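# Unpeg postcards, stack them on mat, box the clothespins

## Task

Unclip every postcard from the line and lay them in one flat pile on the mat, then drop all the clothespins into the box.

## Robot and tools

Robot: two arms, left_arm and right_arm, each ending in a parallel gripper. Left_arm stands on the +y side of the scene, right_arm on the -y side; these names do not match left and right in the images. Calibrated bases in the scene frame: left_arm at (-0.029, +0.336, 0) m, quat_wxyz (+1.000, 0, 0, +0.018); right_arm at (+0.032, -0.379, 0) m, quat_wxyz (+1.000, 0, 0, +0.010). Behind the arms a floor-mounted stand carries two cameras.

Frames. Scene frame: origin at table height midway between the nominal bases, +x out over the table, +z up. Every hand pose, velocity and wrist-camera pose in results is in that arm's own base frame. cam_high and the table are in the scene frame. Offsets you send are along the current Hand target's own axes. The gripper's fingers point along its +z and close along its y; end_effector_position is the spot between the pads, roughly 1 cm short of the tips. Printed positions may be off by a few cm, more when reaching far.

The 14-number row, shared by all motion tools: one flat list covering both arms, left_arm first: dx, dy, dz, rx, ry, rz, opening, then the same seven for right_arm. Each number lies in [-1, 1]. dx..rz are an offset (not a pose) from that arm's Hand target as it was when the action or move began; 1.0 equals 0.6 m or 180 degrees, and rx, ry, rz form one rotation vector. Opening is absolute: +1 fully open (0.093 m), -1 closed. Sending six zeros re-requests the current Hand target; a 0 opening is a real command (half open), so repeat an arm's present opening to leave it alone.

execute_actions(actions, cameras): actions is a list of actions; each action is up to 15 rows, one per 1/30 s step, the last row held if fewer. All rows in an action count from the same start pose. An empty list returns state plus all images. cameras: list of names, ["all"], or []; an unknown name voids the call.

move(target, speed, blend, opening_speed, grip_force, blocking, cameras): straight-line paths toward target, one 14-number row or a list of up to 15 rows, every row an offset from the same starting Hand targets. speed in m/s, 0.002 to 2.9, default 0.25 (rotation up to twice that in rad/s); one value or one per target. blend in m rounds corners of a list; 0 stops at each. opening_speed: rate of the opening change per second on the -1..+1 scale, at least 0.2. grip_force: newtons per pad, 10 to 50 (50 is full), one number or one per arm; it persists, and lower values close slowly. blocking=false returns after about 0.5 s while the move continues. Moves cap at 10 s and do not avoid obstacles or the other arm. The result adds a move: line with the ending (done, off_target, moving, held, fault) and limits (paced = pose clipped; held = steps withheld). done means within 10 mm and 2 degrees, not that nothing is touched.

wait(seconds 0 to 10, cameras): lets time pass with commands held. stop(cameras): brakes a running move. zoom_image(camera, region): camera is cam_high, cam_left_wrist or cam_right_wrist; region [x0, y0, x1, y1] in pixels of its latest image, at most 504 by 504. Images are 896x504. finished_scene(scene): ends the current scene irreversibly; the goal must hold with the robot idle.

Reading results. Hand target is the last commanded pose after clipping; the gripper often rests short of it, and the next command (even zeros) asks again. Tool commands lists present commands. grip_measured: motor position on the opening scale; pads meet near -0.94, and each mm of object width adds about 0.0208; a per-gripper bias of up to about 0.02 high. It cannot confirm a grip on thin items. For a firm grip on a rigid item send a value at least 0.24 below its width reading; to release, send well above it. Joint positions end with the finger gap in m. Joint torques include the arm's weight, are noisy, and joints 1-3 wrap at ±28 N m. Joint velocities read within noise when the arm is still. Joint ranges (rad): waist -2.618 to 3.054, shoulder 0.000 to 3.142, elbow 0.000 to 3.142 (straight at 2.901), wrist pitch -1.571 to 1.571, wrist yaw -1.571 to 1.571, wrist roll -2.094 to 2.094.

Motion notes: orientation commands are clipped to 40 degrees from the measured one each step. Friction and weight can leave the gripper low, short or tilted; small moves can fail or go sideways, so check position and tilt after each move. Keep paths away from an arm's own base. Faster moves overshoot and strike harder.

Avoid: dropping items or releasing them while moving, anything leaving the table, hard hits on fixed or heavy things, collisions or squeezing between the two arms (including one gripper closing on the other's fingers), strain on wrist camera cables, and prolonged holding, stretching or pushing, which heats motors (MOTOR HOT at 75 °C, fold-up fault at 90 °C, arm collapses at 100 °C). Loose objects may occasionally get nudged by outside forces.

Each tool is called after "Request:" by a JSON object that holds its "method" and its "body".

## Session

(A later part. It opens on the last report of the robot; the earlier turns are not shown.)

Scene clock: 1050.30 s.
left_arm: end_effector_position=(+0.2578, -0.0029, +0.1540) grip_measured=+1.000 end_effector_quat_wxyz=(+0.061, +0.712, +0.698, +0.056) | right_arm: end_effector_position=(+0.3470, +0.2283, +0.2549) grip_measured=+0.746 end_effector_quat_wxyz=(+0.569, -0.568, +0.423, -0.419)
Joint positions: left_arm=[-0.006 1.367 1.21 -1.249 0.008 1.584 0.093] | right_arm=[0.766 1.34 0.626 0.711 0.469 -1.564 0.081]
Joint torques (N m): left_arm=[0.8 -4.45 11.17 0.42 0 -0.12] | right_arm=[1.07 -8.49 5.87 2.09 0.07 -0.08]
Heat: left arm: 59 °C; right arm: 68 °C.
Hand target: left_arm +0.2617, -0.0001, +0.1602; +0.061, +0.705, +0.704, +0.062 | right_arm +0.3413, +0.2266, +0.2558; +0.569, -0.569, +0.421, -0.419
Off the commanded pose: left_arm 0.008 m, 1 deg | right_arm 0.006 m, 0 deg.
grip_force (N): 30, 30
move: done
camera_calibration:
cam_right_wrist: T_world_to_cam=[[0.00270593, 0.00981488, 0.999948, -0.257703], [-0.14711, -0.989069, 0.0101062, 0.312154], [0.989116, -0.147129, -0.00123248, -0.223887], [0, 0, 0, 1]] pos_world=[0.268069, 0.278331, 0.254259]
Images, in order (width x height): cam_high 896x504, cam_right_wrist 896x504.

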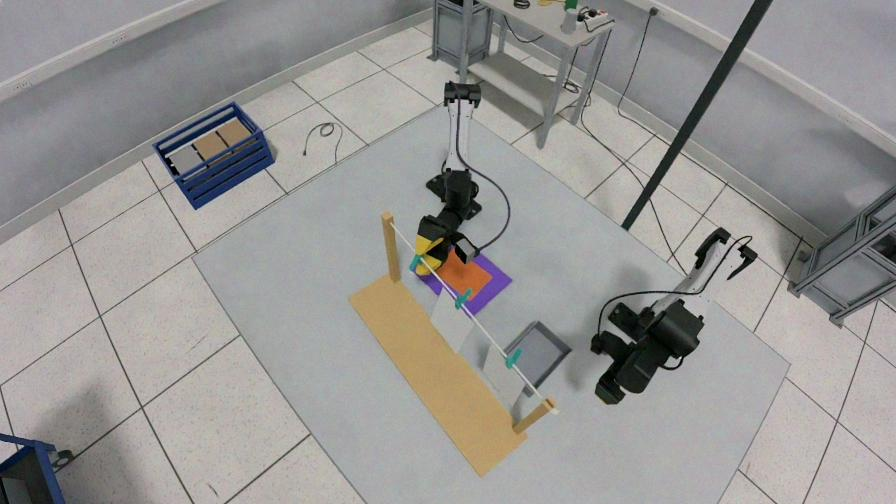

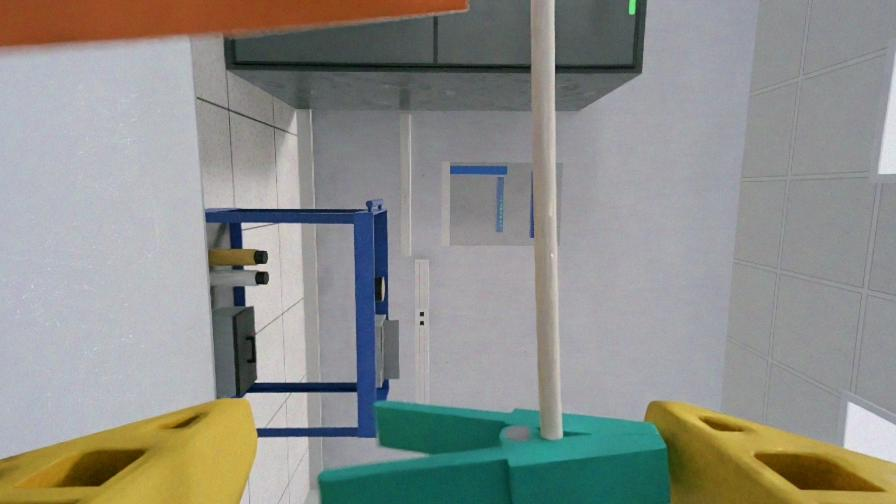

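Request:
{"method": "move", "body": {"target": [0,0,0,0,0,0,1, 0,-0.0212,0,0.1111,0,0,1], "speed": 0.06, "cameras": ["cam_right_wrist","cam_high"]}}

Request:
{"method": "zoom_image", "body": {"camera": "cam_high", "region": [380, 200, 480, 290]}}

Scene clock: 1095.30 s.
left_arm: end_effector_position=(+0.2578, -0.0029, +0.1540) grip_measured=+1.000 end_effector_quat_wxyz=(+0.061, +0.712, +0.698, +0.056) | right_arm: end_effector_position=(+0.3417, +0.2289, +0.2710) grip_measured=+1.000 end_effector_quat_wxyz=(+0.657, -0.465, +0.347, -0.482)
Joint positions: left_arm=[-0.006 1.367 1.21 -1.249 0.008 1.584 0.093] | right_arm=[0.766 1.595 0.512 1.454 0.442 -1.727 0.093]
Joint torques (N m): left_arm=[0.8 -4.46 11.18 0.42 0 -0.12] | right_arm=[-0.64 -5.44 4.66 2.3 -0.22 -0.11]
Heat: left arm: 60 °C; right arm: 65 °C.
Hand target: left_arm +0.2617, -0.0001, +0.1602; +0.061, +0.705, +0.704, +0.062 | right_arm +0.3413, +0.2266, +0.2685; +0.659, -0.461, +0.342, -0.486
Off the commanded pose: left_arm 0.008 m, 1 deg | right_arm 0.003 m, 1 deg.
grip_force (N): 30, 30
move: done
camera_calibration:
cam_right_wrist: T_world_to_cam=[[-0.311795, -0.0893501, 0.945939, -0.128896], [-0.127074, -0.982703, -0.134708, 0.342806], [0.941614, -0.162205, 0.295048, -0.279152], [0, 0, 0, 1]] pos_world=[0.266226, 0.28008, 0.250469]
Images, in order (width x height): cam_high 896x504, cam_right_wrist 896x504.

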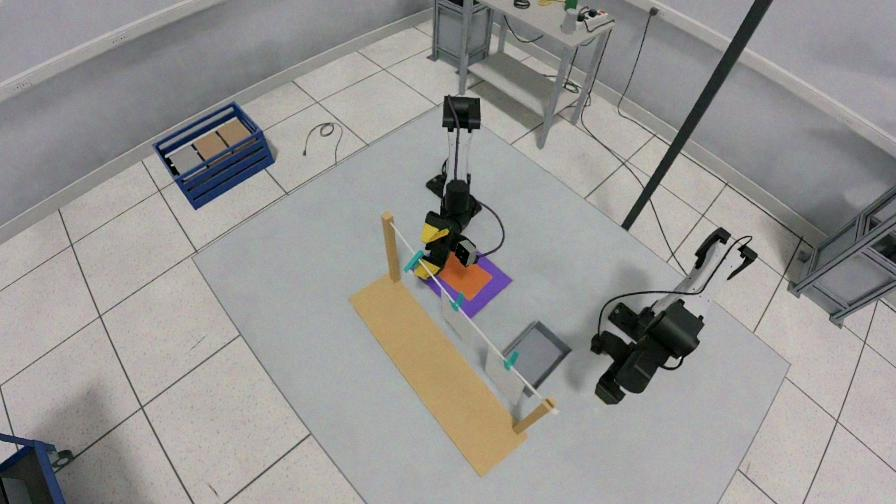

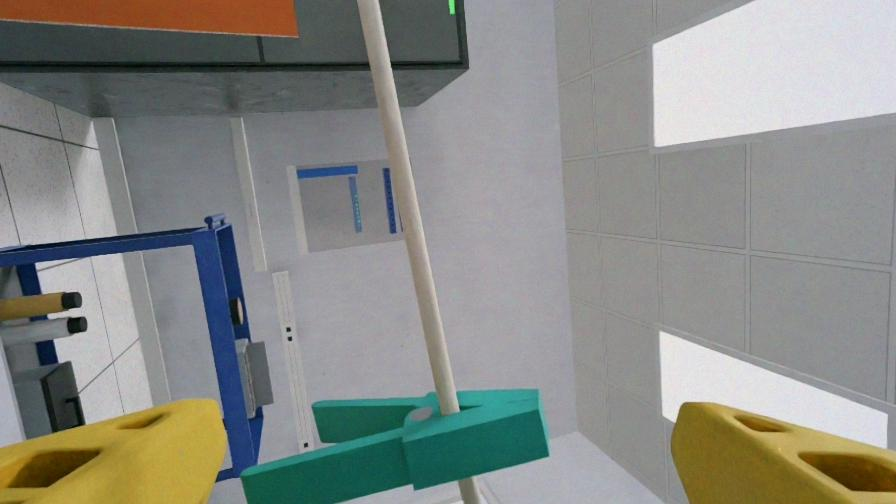

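Scaled by 5.040 from the camera's 896x504 image, which has a finer 1280x720 frame.

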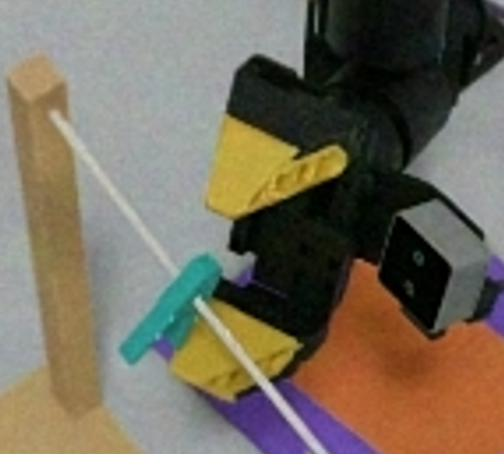

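Request:
{"method": "move", "body": {"target": [[0,0,0,0,0,0,1, 0,0,0,0,0,0,0.58],[0,0,0,0,0,0,1, -0.0212,-0.0375,-0.0347,0,0,0,0.58]], "speed": 0.04, "cameras": ["cam_right_wrist","cam_high"]}}

Request:
{"method": "zoom_image", "body": {"camera": "cam_high", "region": [380, 200, 480, 290]}}

Scene clock: 1132.97 s.
left_arm: end_effector_position=(+0.2578, -0.0029, +0.1540) grip_measured=+1.000 end_effector_quat_wxyz=(+0.061, +0.712, +0.698, +0.056) | right_arm: end_effector_position=(+0.3172, +0.2342, +0.2775) grip_measured=+0.583 end_effector_quat_wxyz=(+0.656, -0.467, +0.343, -0.484)
Joint positions: left_arm=[-0.006 1.367 1.21 -1.249 0.008 1.584 0.093] | right_arm=[0.846 1.523 0.471 1.438 0.51 -1.769 0.073]
Joint torques (N m): left_arm=[0.8 -4.46 11.17 0.42 0 -0.12] | right_arm=[0.9 -9.14 4.78 1.87 -0.07 -0.14]
Heat: left arm: 61 °C; right arm: 69 °C.
Hand target: left_arm +0.2617, -0.0001, +0.1602; +0.061, +0.705, +0.704, +0.062 | right_arm +0.3115, +0.2307, +0.2826; +0.659, -0.461, +0.342, -0.486
Off the commanded pose: left_arm 0.008 m, 1 deg | right_arm 0.008 m, 1 deg.
grip_force (N): 30, 30
move: done
camera_calibration:
cam_right_wrist: T_world_to_cam=[[-0.315836, -0.0821083, 0.945254, -0.142535], [-0.123533, -0.98421, -0.126768, 0.342718], [0.940738, -0.156808, 0.300706, -0.259698], [0, 0, 0, 1]] pos_world=[0.241626, 0.28488, 0.25627]
Images, in order (width x height): cam_high 896x504, cam_right_wrist 896x504.

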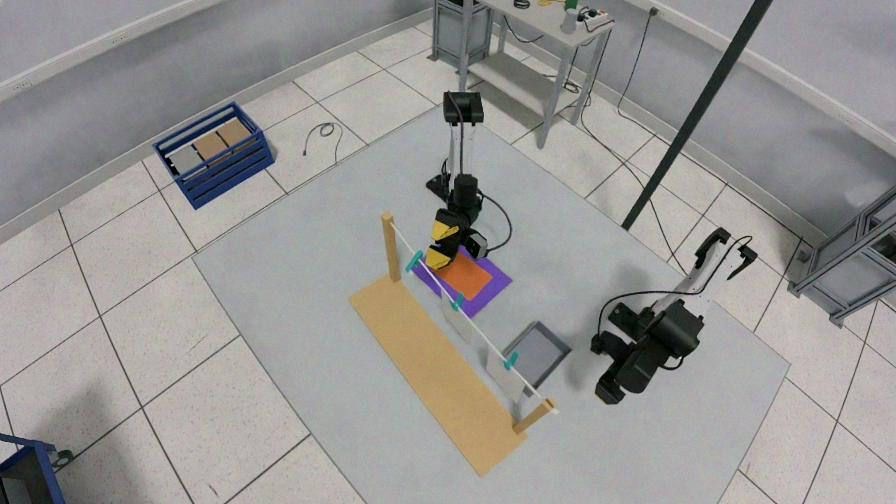

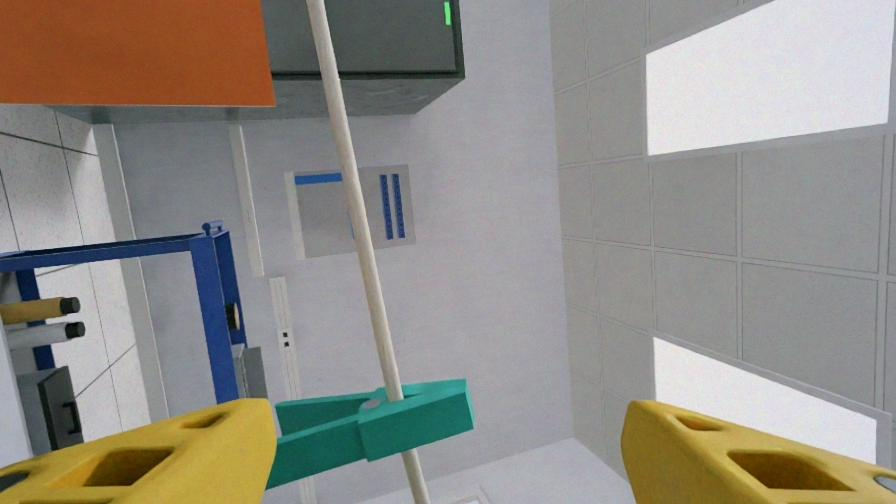

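Scaled by 5.040 from the camera's 896x504 image, which has a finer 1280x720 frame.

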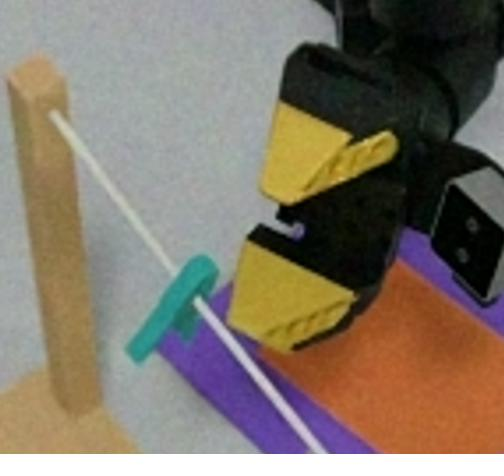

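Request:
{"method": "move", "body": {"target": [0,0,0,0,0,0,1, -0.0422,0.0265,-0.0865,0.0214,0.1902,0.4616,0.2], "speed": 0.12, "cameras": ["cam_right_wrist","cam_high"]}}

Request:
{"method": "zoom_image", "body": {"camera": "cam_right_wrist", "region": [330, 100, 600, 400]}}

Scene clock: 1181.07 s.
left_arm: end_effector_position=(+0.2578, -0.0029, +0.1540) grip_measured=+1.000 end_effector_quat_wxyz=(+0.061, +0.712, +0.698, +0.056) | right_arm: end_effector_position=(+0.2648, +0.2404, +0.2323) grip_measured=+0.203 end_effector_quat_wxyz=(+0.700, +0.024, +0.710, -0.073)
Joint positions: left_arm=[-0.006 1.367 1.21 -1.249 0.008 1.584 0.093] | right_arm=[1.215 1.483 0.658 0.781 1.351 -0.027 0.055]
Joint torques (N m): left_arm=[0.81 -4.46 11.17 0.42 0.01 -0.12] | right_arm=[0.95 -9.62 8.9 1.53 0.08 0.09]
Heat: left arm: 61 °C; right arm: 64 °C.
Hand target: left_arm +0.2617, -0.0001, +0.1602; +0.061, +0.705, +0.704, +0.062 | right_arm +0.2626, +0.2422, +0.2500; +0.705, +0.048, +0.706, -0.048
Off the commanded pose: left_arm 0.008 m, 1 deg | right_arm 0.018 m, 4 deg.
grip_force (N): 30, 30
move: off_target (right_arm)
camera_calibration:
cam_right_wrist: T_world_to_cam=[[-0.132395, -0.987634, 0.0839692, 0.253362], [-0.445073, -0.0164593, -0.895343, 0.367652], [0.885653, -0.155912, -0.43739, -0.00997964], [0, 0, 0, 1]] pos_world=[0.206014, 0.254724, 0.303535]
Images, in order (width x height): cam_high 896x504, cam_right_wrist 896x504.

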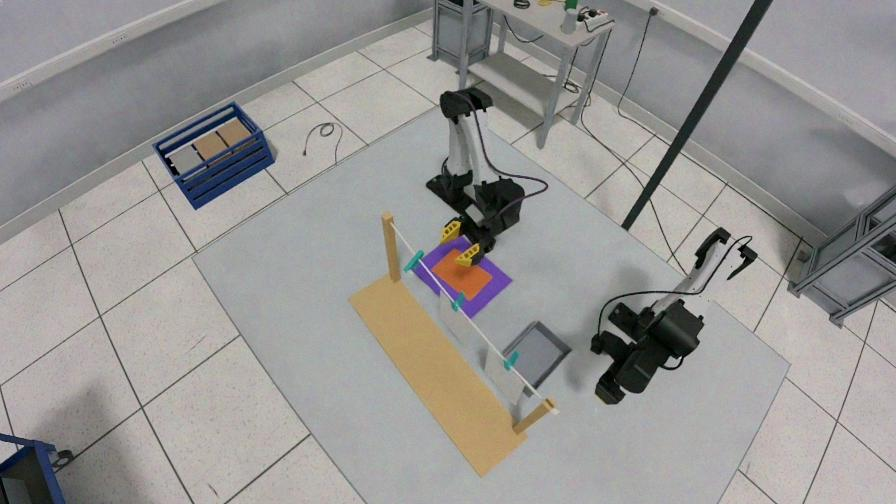

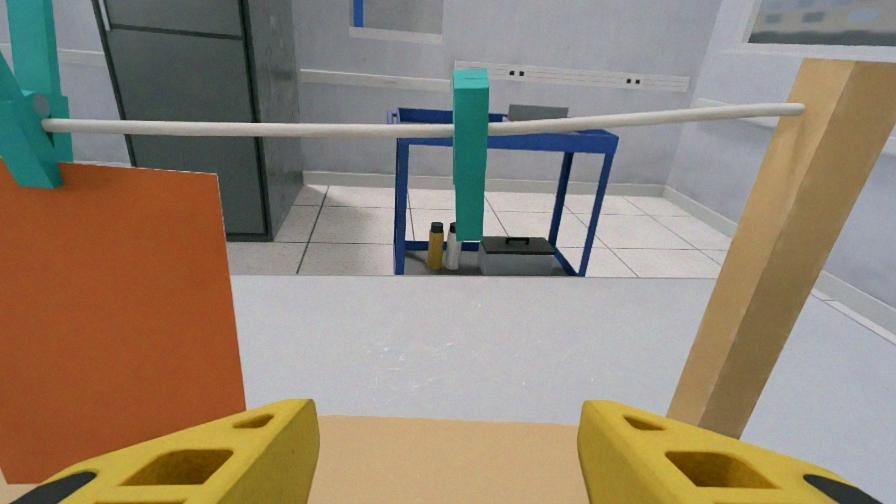

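Scaled by 1.680 from the camera's 896x504 image, which has a finer 1280x720 frame.

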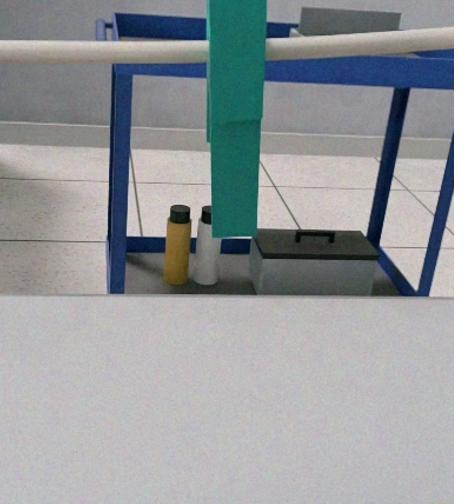

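Request:
{"method": "move", "body": {"target": [0,0,0,0,0,0,1, -0.0133,-0.0147,0.1,0,0,0,0.2], "speed": 0.08, "cameras": ["cam_right_wrist"]}}

Scene clock: 1203.23 s.
left_arm: end_effector_position=(+0.2578, -0.0029, +0.1540) grip_measured=+1.000 end_effector_quat_wxyz=(+0.061, +0.712, +0.698, +0.056) | right_arm: end_effector_position=(+0.3172, +0.2234, +0.2453) grip_measured=+0.203 end_effector_quat_wxyz=(+0.700, +0.032, +0.711, -0.066)
Joint positions: left_arm=[-0.006 1.367 1.21 -1.249 0.008 1.584 0.093] | right_arm=[1.023 1.483 0.716 0.735 1.161 -0.02 0.055]
Joint torques (N m): left_arm=[0.81 -4.46 11.17 0.42 0.01 -0.12] | right_arm=[-0.73 -7.83 9.22 1.69 -0.14 0.12]
Heat: left arm: 62 °C; right arm: 62 °C.
Hand target: left_arm +0.2617, -0.0001, +0.1602; +0.061, +0.705, +0.704, +0.062 | right_arm +0.3209, +0.2254, +0.2580; +0.705, +0.047, +0.706, -0.048
Off the commanded pose: left_arm 0.008 m, 1 deg | right_arm 0.013 m, 3 deg.
grip_force (N): 30, 30
move: off_target (right_arm)
camera_calibration:
cam_right_wrist: T_world_to_cam=[[-0.134069, -0.989016, 0.0622353, 0.248567], [-0.445053, 0.00398013, -0.895496, 0.397847], [0.885412, -0.147756, -0.440698, -0.0543555], [0, 0, 0, 1]] pos_world=[0.258515, 0.236221, 0.316847]
Images, in order (width x height): cam_right_wrist 896x504.

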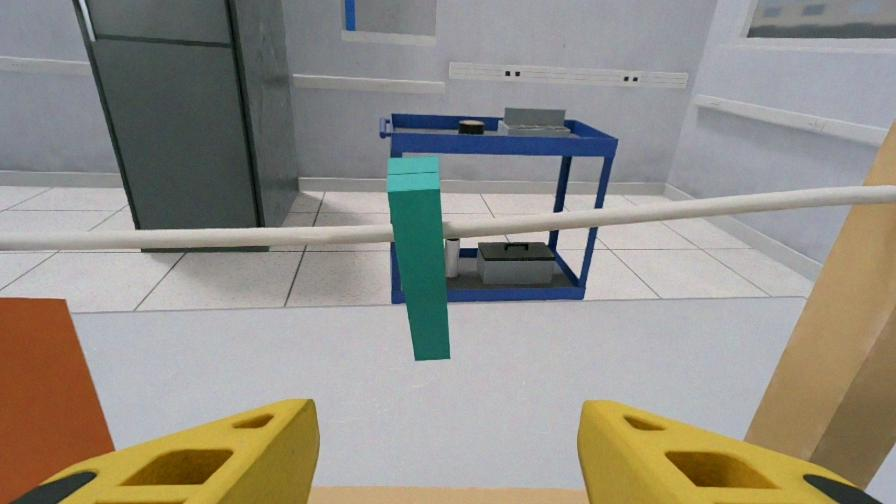

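Request:
{"method": "move", "body": {"target": [0,0,0,0,0,0,1, -0.0067,0.0067,0.063,0,0,0,0.2], "speed": 0.06, "cameras": ["cam_right_wrist","cam_high"]}}

Request:
{"method": "zoom_image", "body": {"camera": "cam_high", "region": [380, 200, 480, 290]}}

Scene clock: 1239.23 s.
left_arm: end_effector_position=(+0.2578, -0.0029, +0.1540) grip_measured=+1.000 end_effector_quat_wxyz=(+0.061, +0.712, +0.698, +0.056) | right_arm: end_effector_position=(+0.3526, +0.2199, +0.2581) grip_measured=+0.203 end_effector_quat_wxyz=(+0.704, +0.040, +0.707, -0.057)
Joint positions: left_arm=[-0.006 1.367 1.21 -1.249 0.008 1.584 0.093] | right_arm=[0.918 1.53 0.802 0.72 1.057 -0.018 0.055]
Joint torques (N m): left_arm=[0.81 -4.45 11.17 0.42 0.01 -0.12] | right_arm=[-0.68 -5.96 9.4 1.75 -0.14 0.15]
Heat: left arm: 62 °C; right arm: 63 °C.
Hand target: left_arm +0.2617, -0.0001, +0.1602; +0.061, +0.705, +0.704, +0.062 | right_arm +0.3590, +0.2242, +0.2619; +0.705, +0.048, +0.706, -0.048
Off the commanded pose: left_arm 0.008 m, 1 deg | right_arm 0.009 m, 1 deg.
grip_force (N): 30, 30
move: done
camera_calibration:
cam_right_wrist: T_world_to_cam=[[-0.134674, -0.990158, 0.0380754, 0.255774], [-0.433958, 0.024392, -0.900603, 0.41797], [0.89081, -0.137811, -0.432972, -0.0866481], [0, 0, 0, 1]] pos_world=[0.293014, 0.23112, 0.32917]
Images, in order (width x height): cam_high 896x504, cam_right_wrist 896x504.

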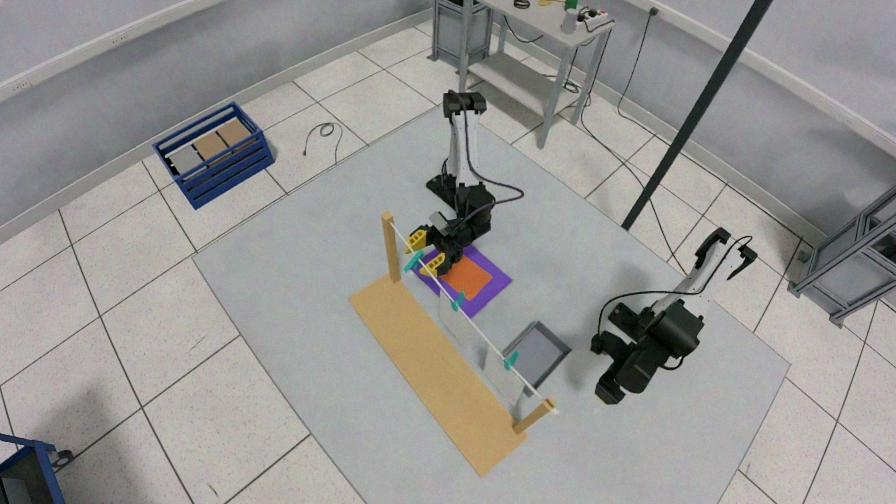

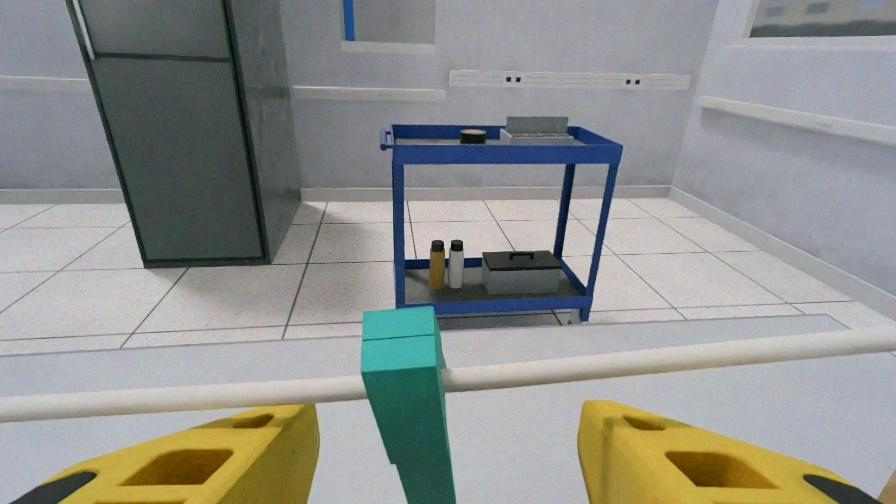

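Scaled by 5.040 from the camera's 896x504 image, which has a finer 1280x720 frame.

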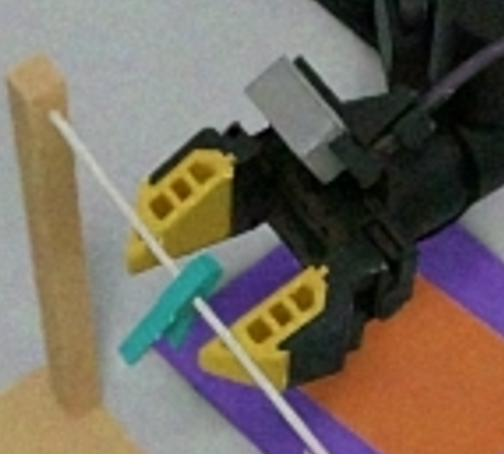

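Request:
{"method": "move", "body": {"target": [0,0,0,0,0,0,1, 0,0,0,0,0,0,-1], "cameras": ["cam_right_wrist"]}}

Scene clock: 1255.03 s.
left_arm: end_effector_position=(+0.2578, -0.0029, +0.1540) grip_measured=+1.000 end_effector_quat_wxyz=(+0.061, +0.712, +0.698, +0.056) | right_arm: end_effector_position=(+0.3530, +0.2225, +0.2576) grip_measured=-0.780 end_effector_quat_wxyz=(+0.703, +0.034, +0.708, -0.053)
Joint positions: left_arm=[-0.006 1.367 1.21 -1.249 0.008 1.584 0.093] | right_arm=[0.918 1.53 0.802 0.717 1.041 -0.018 0.008]
Joint torques (N m): left_arm=[0.8 -4.46 11.17 0.42 0 -0.12] | right_arm=[-0.72 -5.9 9.43 1.78 -0.01 0.08]
Heat: left arm: 62 °C; right arm: 64 °C.
Hand target: left_arm +0.2617, -0.0001, +0.1602; +0.061, +0.705, +0.704, +0.062 | right_arm +0.3590, +0.2242, +0.2619; +0.705, +0.048, +0.706, -0.048
Off the commanded pose: left_arm 0.008 m, 1 deg | right_arm 0.008 m, 2 deg.
grip_force (N): 30, 30
move: done
camera_calibration:
cam_right_wrist: T_world_to_cam=[[-0.119134, -0.99203, 0.0410208, 0.252634], [-0.436231, 0.015184, -0.899707, 0.420204], [0.891914, -0.12508, -0.434563, -0.0895863], [0, 0, 0, 1]] pos_world=[0.293306, 0.233035, 0.328766]
Images, in order (width x height): cam_right_wrist 896x504.

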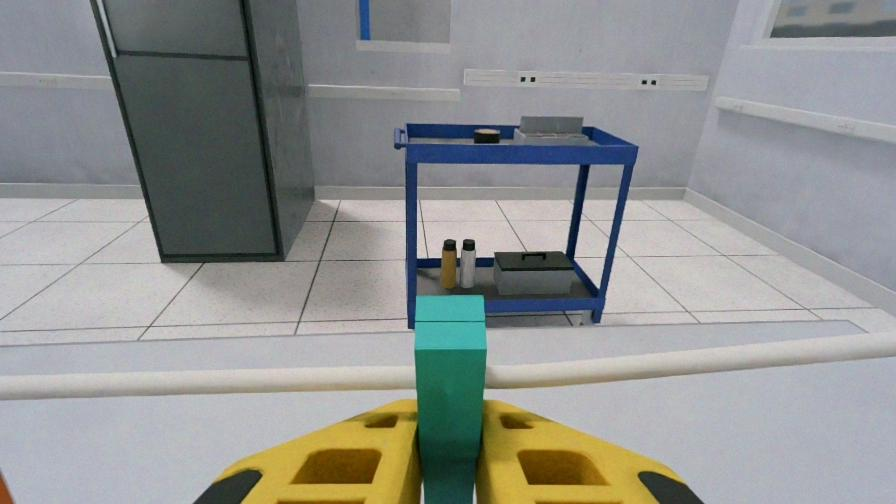

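Request:
{"method": "move", "body": {"target": [0,0,0,0,0,0,1, 0.0667,0,0,0,0,0,-1], "speed": 0.04, "cameras": ["cam_right_wrist","cam_high"]}}

Request:
{"method": "zoom_image", "body": {"camera": "cam_high", "region": [380, 200, 480, 290]}}

Scene clock: 1264.27 s.
left_arm: end_effector_position=(+0.2578, -0.0029, +0.1540) grip_measured=+1.000 end_effector_quat_wxyz=(+0.061, +0.712, +0.698, +0.056) | right_arm: end_effector_position=(+0.3561, +0.2244, +0.2483) grip_measured=-0.788 end_effector_quat_wxyz=(+0.722, +0.068, +0.688, -0.026)
Joint positions: left_arm=[-0.006 1.367 1.21 -1.249 0.008 1.584 0.093] | right_arm=[0.917 1.607 0.766 0.929 1.05 -0.014 0.007]
Joint torques (N m): left_arm=[0.8 -4.46 11.15 0.42 0 -0.12] | right_arm=[-0.54 -5.2 4.51 1.47 -0.13 0.03]
Heat: left arm: 62 °C; right arm: 64 °C.
Hand target: left_arm +0.2617, -0.0001, +0.1602; +0.061, +0.705, +0.704, +0.062 | right_arm +0.3589, +0.2242, +0.2219; +0.705, +0.048, +0.706, -0.048
Off the commanded pose: left_arm 0.008 m, 1 deg | right_arm 0.027 m, 4 deg.
grip_force (N): 30, 30
move: off_target (right_arm)
camera_calibration:
cam_right_wrist: T_world_to_cam=[[-0.12944, -0.990435, -0.0477901, 0.28059], [-0.381539, 0.0942327, -0.919537, 0.380908], [0.915245, -0.100791, -0.390087, -0.12101], [0, 0, 0, 1]] pos_world=[0.292405, 0.229816, 0.316463]
Images, in order (width x height): cam_high 896x504, cam_right_wrist 896x504.

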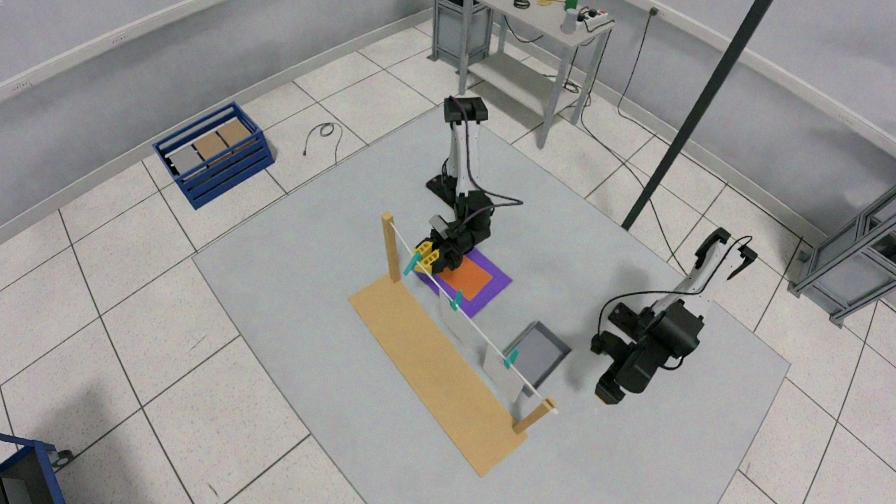

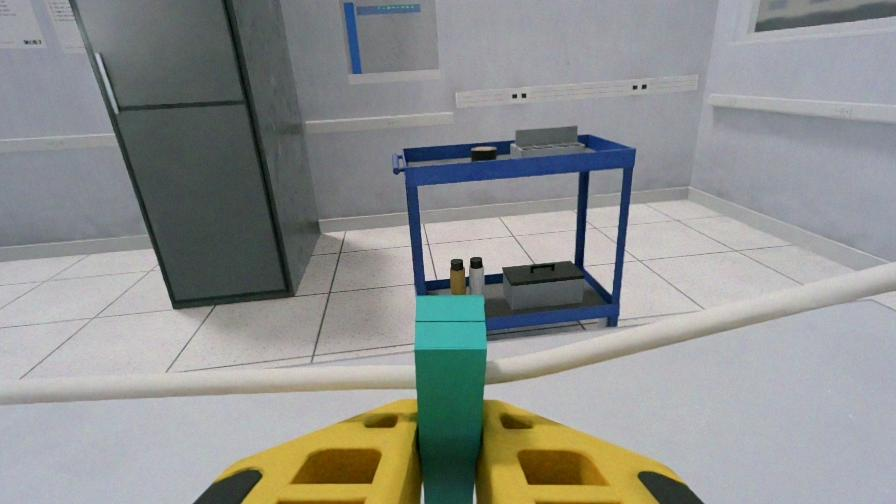

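Scaled by 5.040 from the camera's 896x504 image, which has a finer 1280x720 frame.

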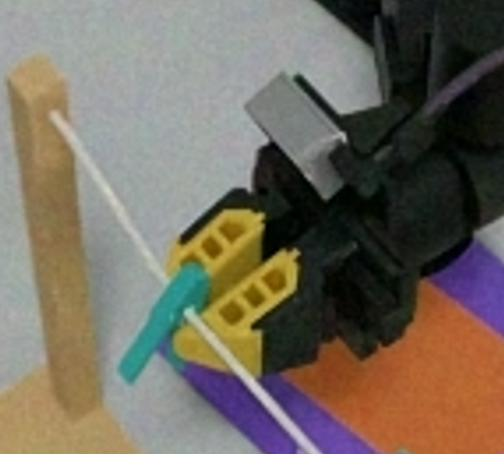

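Request:
{"method": "move", "body": {"target": [0,0,0,0,0,0,1, 0.05,0,0,0,0,0,-1], "speed": 0.04, "cameras": ["cam_right_wrist","cam_high"]}}

Request:
{"method": "zoom_image", "body": {"camera": "cam_high", "region": [380, 200, 480, 290]}}

Scene clock: 1273.17 s.
left_arm: end_effector_position=(+0.2578, -0.0029, +0.1540) grip_measured=+1.000 end_effector_quat_wxyz=(+0.061, +0.712, +0.698, +0.056) | right_arm: end_effector_position=(+0.3544, +0.2243, +0.2437) grip_measured=-0.788 end_effector_quat_wxyz=(+0.743, +0.097, +0.662, +0.014)
Joint positions: left_arm=[-0.006 1.367 1.21 -1.249 0.008 1.584 0.093] | right_arm=[0.917 1.672 0.716 1.164 1.034 -0.014 0.007]
Joint torques (N m): left_arm=[0.8 -4.46 11.17 0.42 0 -0.12] | right_arm=[-0.53 -3.41 2.65 0.65 -0.02 -0.11]
Heat: left arm: 63 °C; right arm: 63 °C.
Hand target: left_arm +0.2617, -0.0001, +0.1602; +0.061, +0.705, +0.704, +0.062 | right_arm +0.3589, +0.2242, +0.1920; +0.705, +0.048, +0.706, -0.048
Off the commanded pose: left_arm 0.008 m, 1 deg | right_arm 0.052 m, 11 deg.
grip_force (N): 30, 30
move: off_target (right_arm)
camera_calibration:
cam_right_wrist: T_world_to_cam=[[-0.106281, -0.982951, -0.150039, 0.295136], [-0.313741, 0.176336, -0.932991, 0.336802], [0.943542, -0.0520856, -0.327133, -0.157539], [0, 0, 0, 1]] pos_world=[0.28568, 0.222509, 0.306979]
Images, in order (width x height): cam_high 896x504, cam_right_wrist 896x504.

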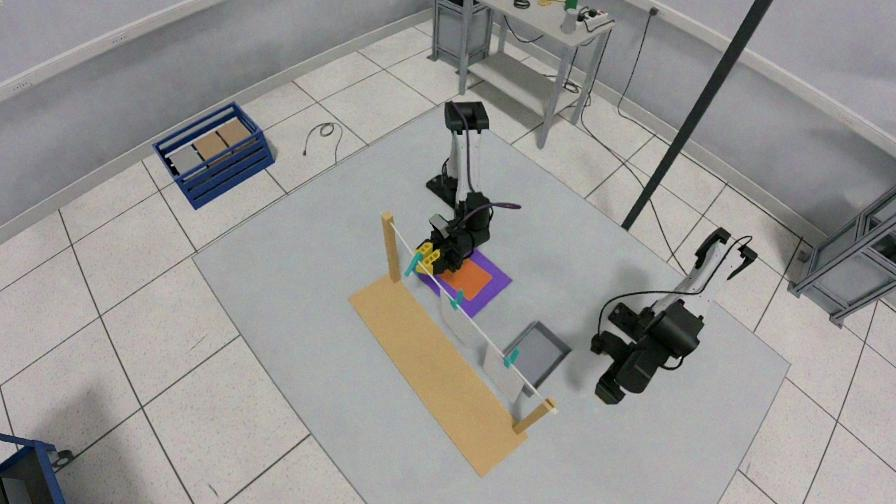

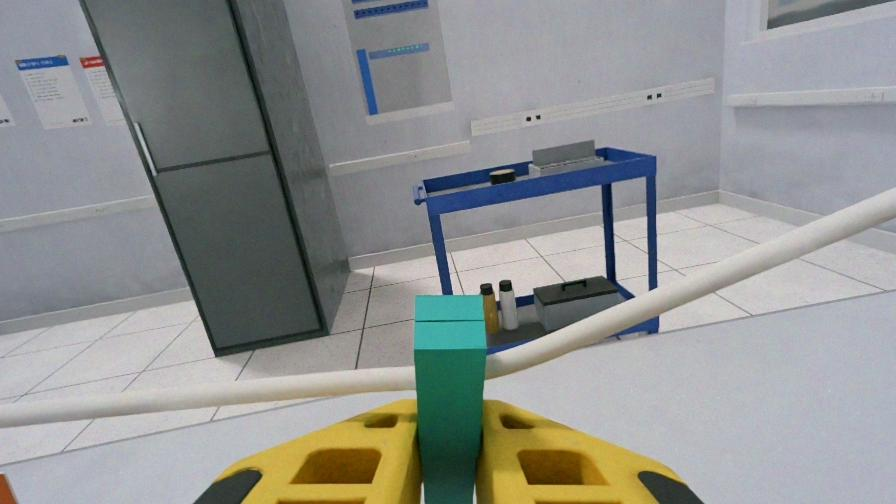

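Scaled by 5.040 from the camera's 896x504 image, which has a finer 1280x720 frame.

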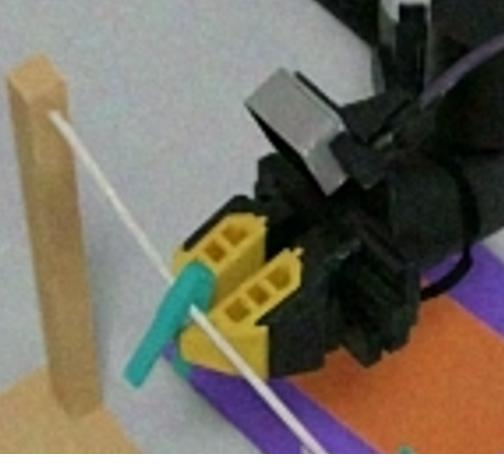

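Request:
{"method": "move", "body": {"target": [[0,0,0,0,0,0,1, -0.1167,0,0,0,0,0,-1],[0,0,0,0,0,0,1, -0.1167,0,0,0,0,0,0.2]], "speed": 0.05, "cameras": ["cam_right_wrist"]}}

Scene clock: 1311.03 s.
left_arm: end_effector_position=(+0.2578, -0.0029, +0.1540) grip_measured=+1.000 end_effector_quat_wxyz=(+0.061, +0.712, +0.698, +0.056) | right_arm: end_effector_position=(+0.3569, +0.2246, +0.2454) grip_measured=+0.197 end_effector_quat_wxyz=(+0.697, +0.031, +0.713, -0.067)
Joint positions: left_arm=[-0.006 1.367 1.21 -1.249 0.008 1.584 0.093] | right_arm=[0.917 1.571 0.808 0.722 1.056 -0.018 0.055]
Joint torques (N m): left_arm=[0.8 -4.45 11.15 0.42 0 -0.12] | right_arm=[-0.68 -10.37 8.8 1.79 -0.13 0.08]
Heat: left arm: 63 °C; right arm: 59 °C.
Hand target: left_arm +0.2617, -0.0001, +0.1602; +0.061, +0.705, +0.704, +0.062 | right_arm +0.3590, +0.2243, +0.2620; +0.705, +0.048, +0.706, -0.048
Off the commanded pose: left_arm 0.008 m, 1 deg | right_arm 0.017 m, 3 deg.
grip_force (N): 30, 30
move: off_target (right_arm); target 2's new opening was sent with right_arm's hand 0.012 m and 2 deg from that target
camera_calibration:
cam_right_wrist: T_world_to_cam=[[-0.134356, -0.988674, 0.0668667, 0.254043], [-0.452023, 0.00109927, -0.892005, 0.417832], [0.881829, -0.150072, -0.447052, -0.0858599], [0, 0, 0, 1]] pos_world=[0.298716, 0.237821, 0.317338]
Images, in order (width x height): cam_right_wrist 896x504.

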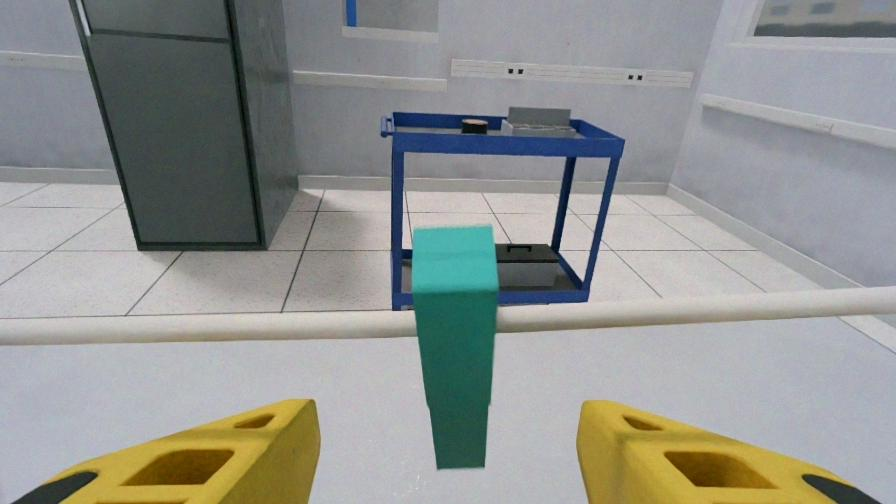

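Request:
{"method": "move", "body": {"target": [[0,0,0,0,0,0,1, 0,0,-0.11,0,0,0,0.3],[0,0,0,0,0,0,1, -0.0383,0.0005,-0.1465,-0.0214,-0.1902,-0.4616,1]], "speed": 0.12, "blend": 0.01, "cameras": ["cam_right_wrist"]}}

Scene clock: 1354.20 s.
left_arm: end_effector_position=(+0.2578, -0.0029, +0.1540) grip_measured=+1.000 end_effector_quat_wxyz=(+0.061, +0.712, +0.698, +0.056) | right_arm: end_effector_position=(+0.2739, +0.2433, +0.2787) grip_measured=+1.000 end_effector_quat_wxyz=(+0.654, -0.470, +0.345, -0.482)
Joint positions: left_arm=[-0.006 1.367 1.21 -1.249 0.008 1.584 0.093] | right_arm=[1.015 1.445 0.406 1.459 0.667 -1.843 0.093]
Joint torques (N m): left_arm=[0.8 -4.45 11.17 0.42 0 -0.12] | right_arm=[-0.83 -8.05 4.66 1.85 -0.32 -0.15]
Heat: left arm: 63 °C; right arm: 61 °C.
Hand target: left_arm +0.2617, -0.0001, +0.1602; +0.061, +0.705, +0.704, +0.062 | right_arm +0.2719, +0.2364, +0.2850; +0.659, -0.461, +0.342, -0.486
Off the commanded pose: left_arm 0.008 m, 1 deg | right_arm 0.010 m, 1 deg.
grip_force (N): 30, 30
move: done
camera_calibration:
cam_right_wrist: T_world_to_cam=[[-0.308129, -0.07841, 0.948108, -0.16039], [-0.12451, -0.984702, -0.121901, 0.345485], [0.943162, -0.15561, 0.293652, -0.216853], [0, 0, 0, 1]] pos_world=[0.198124, 0.293879, 0.257861]
Images, in order (width x height): cam_right_wrist 896x504.

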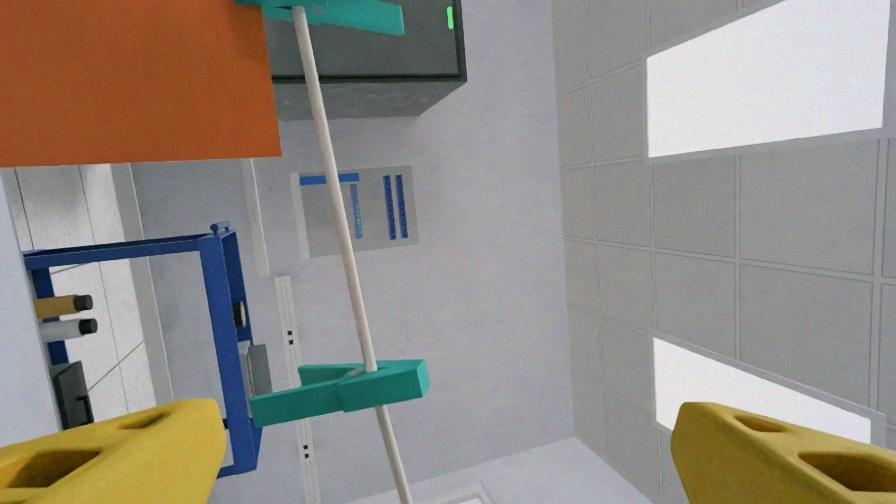

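Request:
{"method": "move", "body": {"target": [0,0,0,0,0,0,1, 0.0538,0.0067,0.1215,0,0,0,1], "speed": 0.08, "cameras": ["cam_right_wrist"]}}

Scene clock: 1382.47 s.
left_arm: end_effector_position=(+0.2578, -0.0029, +0.1540) grip_measured=+1.000 end_effector_quat_wxyz=(+0.061, +0.712, +0.698, +0.056) | right_arm: end_effector_position=(+0.3427, +0.2225, +0.3017) grip_measured=+1.000 end_effector_quat_wxyz=(+0.653, -0.465, +0.341, -0.491)
Joint positions: left_arm=[-0.006 1.367 1.21 -1.249 0.008 1.584 0.093] | right_arm=[0.747 1.474 0.557 1.293 0.426 -1.744 0.093]
Joint torques (N m): left_arm=[0.8 -4.45 11.15 0.42 0.01 -0.12] | right_arm=[-0.57 -5.03 8.81 1.79 -0.19 0.14]
Heat: left arm: 64 °C; right arm: 60 °C.
Hand target: left_arm +0.2617, -0.0001, +0.1602; +0.061, +0.705, +0.704, +0.062 | right_arm +0.3483, +0.2260, +0.3060; +0.659, -0.461, +0.342, -0.486
Off the commanded pose: left_arm 0.008 m, 1 deg | right_arm 0.008 m, 1 deg.
grip_force (N): 30, 30
move: done
camera_calibration:
cam_right_wrist: T_world_to_cam=[[-0.324498, -0.0712671, 0.943198, -0.157132], [-0.13469, -0.983515, -0.120652, 0.339257], [0.936248, -0.16619, 0.309549, -0.291833], [0, 0, 0, 1]] pos_world=[0.267934, 0.273966, 0.279475]
Images, in order (width x height): cam_right_wrist 896x504.

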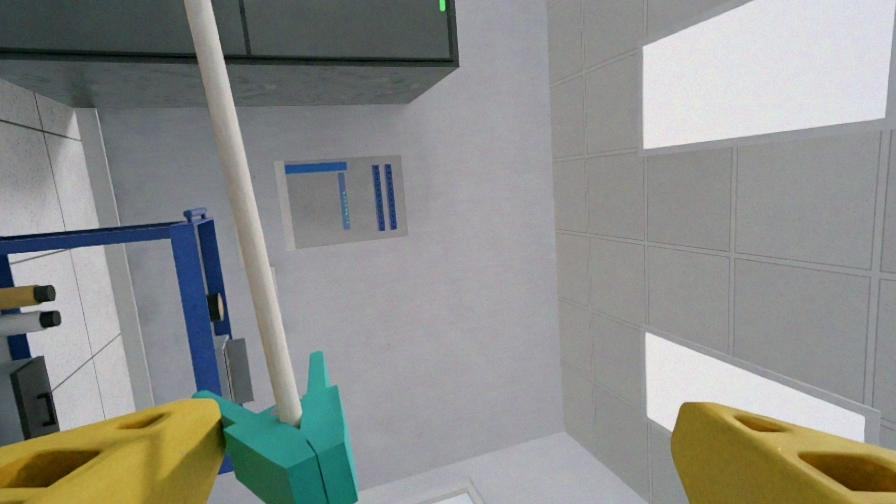

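Request:
{"method": "move", "body": {"target": [0,0,0,0,0,0,1, -0.0538,0.0353,-0.1215,0,0,0,1], "speed": 0.08, "cameras": ["cam_right_wrist"]}}

Scene clock: 1401.13 s.
left_arm: end_effector_position=(+0.2578, -0.0029, +0.1540) grip_measured=+1.000 end_effector_quat_wxyz=(+0.061, +0.712, +0.698, +0.056) | right_arm: end_effector_position=(+0.2850, +0.2431, +0.2532) grip_measured=+1.000 end_effector_quat_wxyz=(+0.640, -0.492, +0.344, -0.480)
Joint positions: left_arm=[-0.006 1.367 1.21 -1.249 0.008 1.584 0.093] | right_arm=[0.973 1.514 0.383 1.481 0.626 -1.815 0.093]
Joint torques (N m): left_arm=[0.8 -4.45 11.17 0.42 0 -0.12] | right_arm=[0.85 -4.57 4.55 2.68 -0.04 -0.15]
Heat: left arm: 64 °C; right arm: 63 °C.
Hand target: left_arm +0.2617, -0.0001, +0.1602; +0.061, +0.705, +0.704, +0.062 | right_arm +0.2801, +0.2389, +0.2612; +0.659, -0.461, +0.342, -0.486
Off the commanded pose: left_arm 0.008 m, 1 deg | right_arm 0.010 m, 4 deg.
joint sent to its limit (right arm) — joint 4 (wrist pitch), upper limit. The joint targets still meet the commanded pose.
grip_force (N): 30, 30
move: off_target (right_arm)
camera_calibration:
cam_right_wrist: T_world_to_cam=[[-0.276088, -0.0410637, 0.960255, -0.154132], [-0.123138, -0.989342, -0.0777118, 0.333202], [0.953212, -0.139699, 0.268089, -0.220134], [0, 0, 0, 1]] pos_world=[0.20831, 0.292569, 0.232916]
Images, in order (width x height): cam_right_wrist 896x504.

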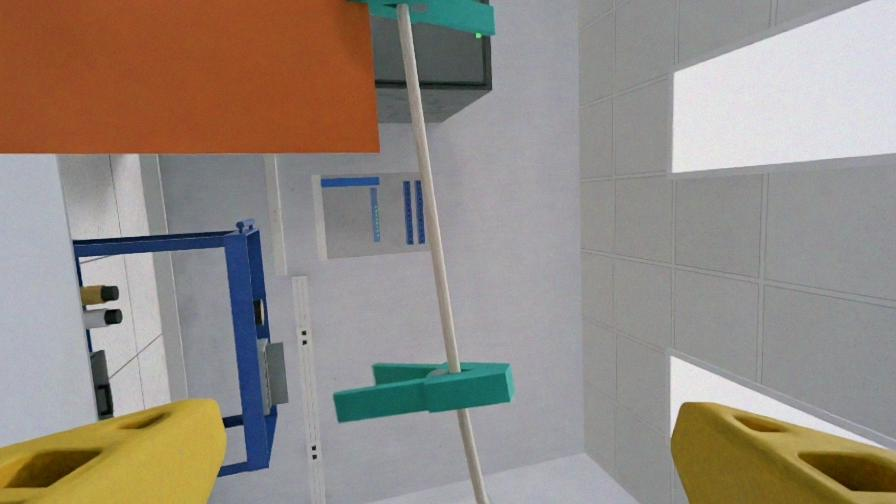

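Request:
{"method": "move", "body": {"target": [0,0,0,0,0,0,1, 0.0522,-0.0082,0.11,0,0,0,1], "speed": 0.08, "cameras": ["cam_right_wrist"]}}

Scene clock: 1416.53 s.
left_arm: end_effector_position=(+0.2578, -0.0029, +0.1540) grip_measured=+1.000 end_effector_quat_wxyz=(+0.061, +0.712, +0.698, +0.056) | right_arm: end_effector_position=(+0.3413, +0.2235, +0.2851) grip_measured=+1.000 end_effector_quat_wxyz=(+0.653, -0.465, +0.341, -0.490)
Joint positions: left_arm=[-0.006 1.367 1.21 -1.249 0.008 1.584 0.093] | right_arm=[0.753 1.533 0.521 1.389 0.43 -1.746 0.093]
Joint torques (N m): left_arm=[0.81 -4.45 11.17 0.42 0.01 -0.12] | right_arm=[-0.69 -5.11 8.43 1.84 -0.24 0.13]
Heat: left arm: 64 °C; right arm: 64 °C.
Hand target: left_arm +0.2617, -0.0001, +0.1602; +0.061, +0.705, +0.704, +0.062 | right_arm +0.3470, +0.2268, +0.2883; +0.659, -0.461, +0.342, -0.486
Off the commanded pose: left_arm 0.008 m, 1 deg | right_arm 0.007 m, 1 deg.
grip_force (N): 30, 30
move: done
camera_calibration:
cam_right_wrist: T_world_to_cam=[[-0.325, -0.0721363, 0.942959, -0.14143], [-0.133497, -0.983603, -0.121256, 0.337817], [0.936245, -0.16529, 0.310041, -0.28561], [0, 0, 0, 1]] pos_world=[0.266533, 0.274868, 0.262876]
Images, in order (width x height): cam_right_wrist 896x504.

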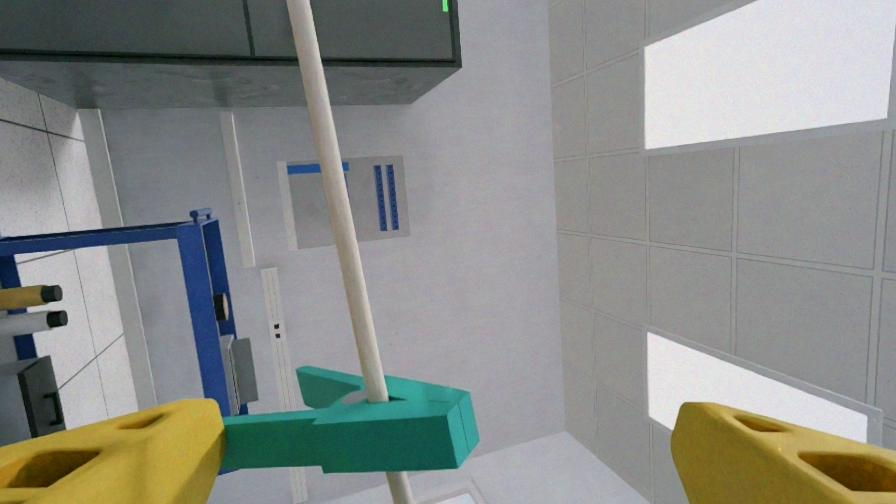

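Request:
{"method": "move", "body": {"target": [[0,0,0,0,0,0,1, -0.0305,0.0392,-0.0705,0,0,0,1],[0,0,0,0,0,0,1, 0,0.025,-0.0091,0,0,0,1]], "speed": 0.06, "cameras": ["cam_right_wrist"]}}

Scene clock: 1427.30 s.
left_arm: end_effector_position=(+0.2578, -0.0029, +0.1540) grip_measured=+1.000 end_effector_quat_wxyz=(+0.061, +0.712, +0.698, +0.056) | right_arm: end_effector_position=(+0.3425, +0.2249, +0.2659) grip_measured=+1.000 end_effector_quat_wxyz=(+0.649, -0.472, +0.342, -0.489)
Joint positions: left_arm=[-0.006 1.367 1.21 -1.249 0.008 1.584 0.093] | right_arm=[0.753 1.597 0.495 1.462 0.429 -1.746 0.093]
Joint torques (N m): left_arm=[0.8 -4.46 11.17 0.42 0 -0.12] | right_arm=[-0.62 -5.56 7.72 2 -0.23 0.11]
Heat: left arm: 64 °C; right arm: 63 °C.
Hand target: left_arm +0.2617, -0.0001, +0.1602; +0.061, +0.705, +0.704, +0.062 | right_arm +0.3470, +0.2269, +0.2723; +0.659, -0.462, +0.342, -0.486
Off the commanded pose: left_arm 0.008 m, 1 deg | right_arm 0.008 m, 2 deg.
grip_force (N): 30, 30
move: done
camera_calibration:
cam_right_wrist: T_world_to_cam=[[-0.312892, -0.0609408, 0.947832, -0.13077], [-0.13421, -0.985089, -0.107641, 0.333988], [0.940259, -0.160888, 0.300048, -0.280158], [0, 0, 0, 1]] pos_world=[0.267329, 0.275964, 0.24396]
Images, in order (width x height): cam_right_wrist 896x504.

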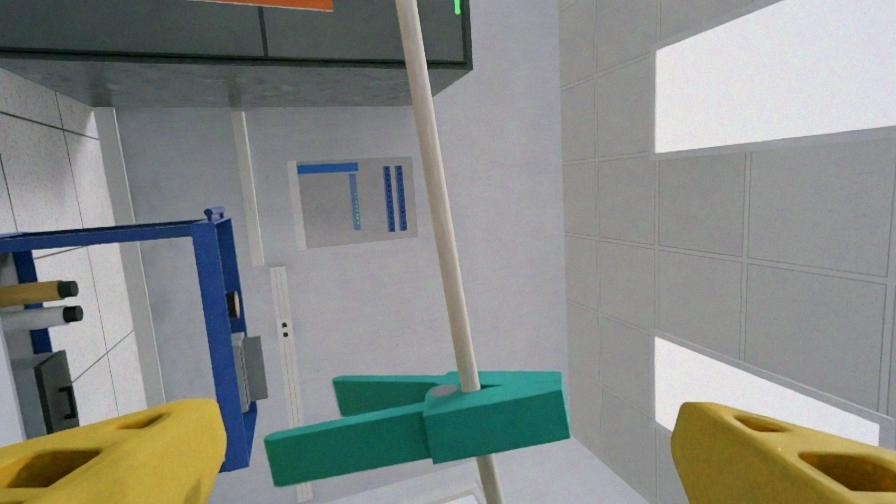

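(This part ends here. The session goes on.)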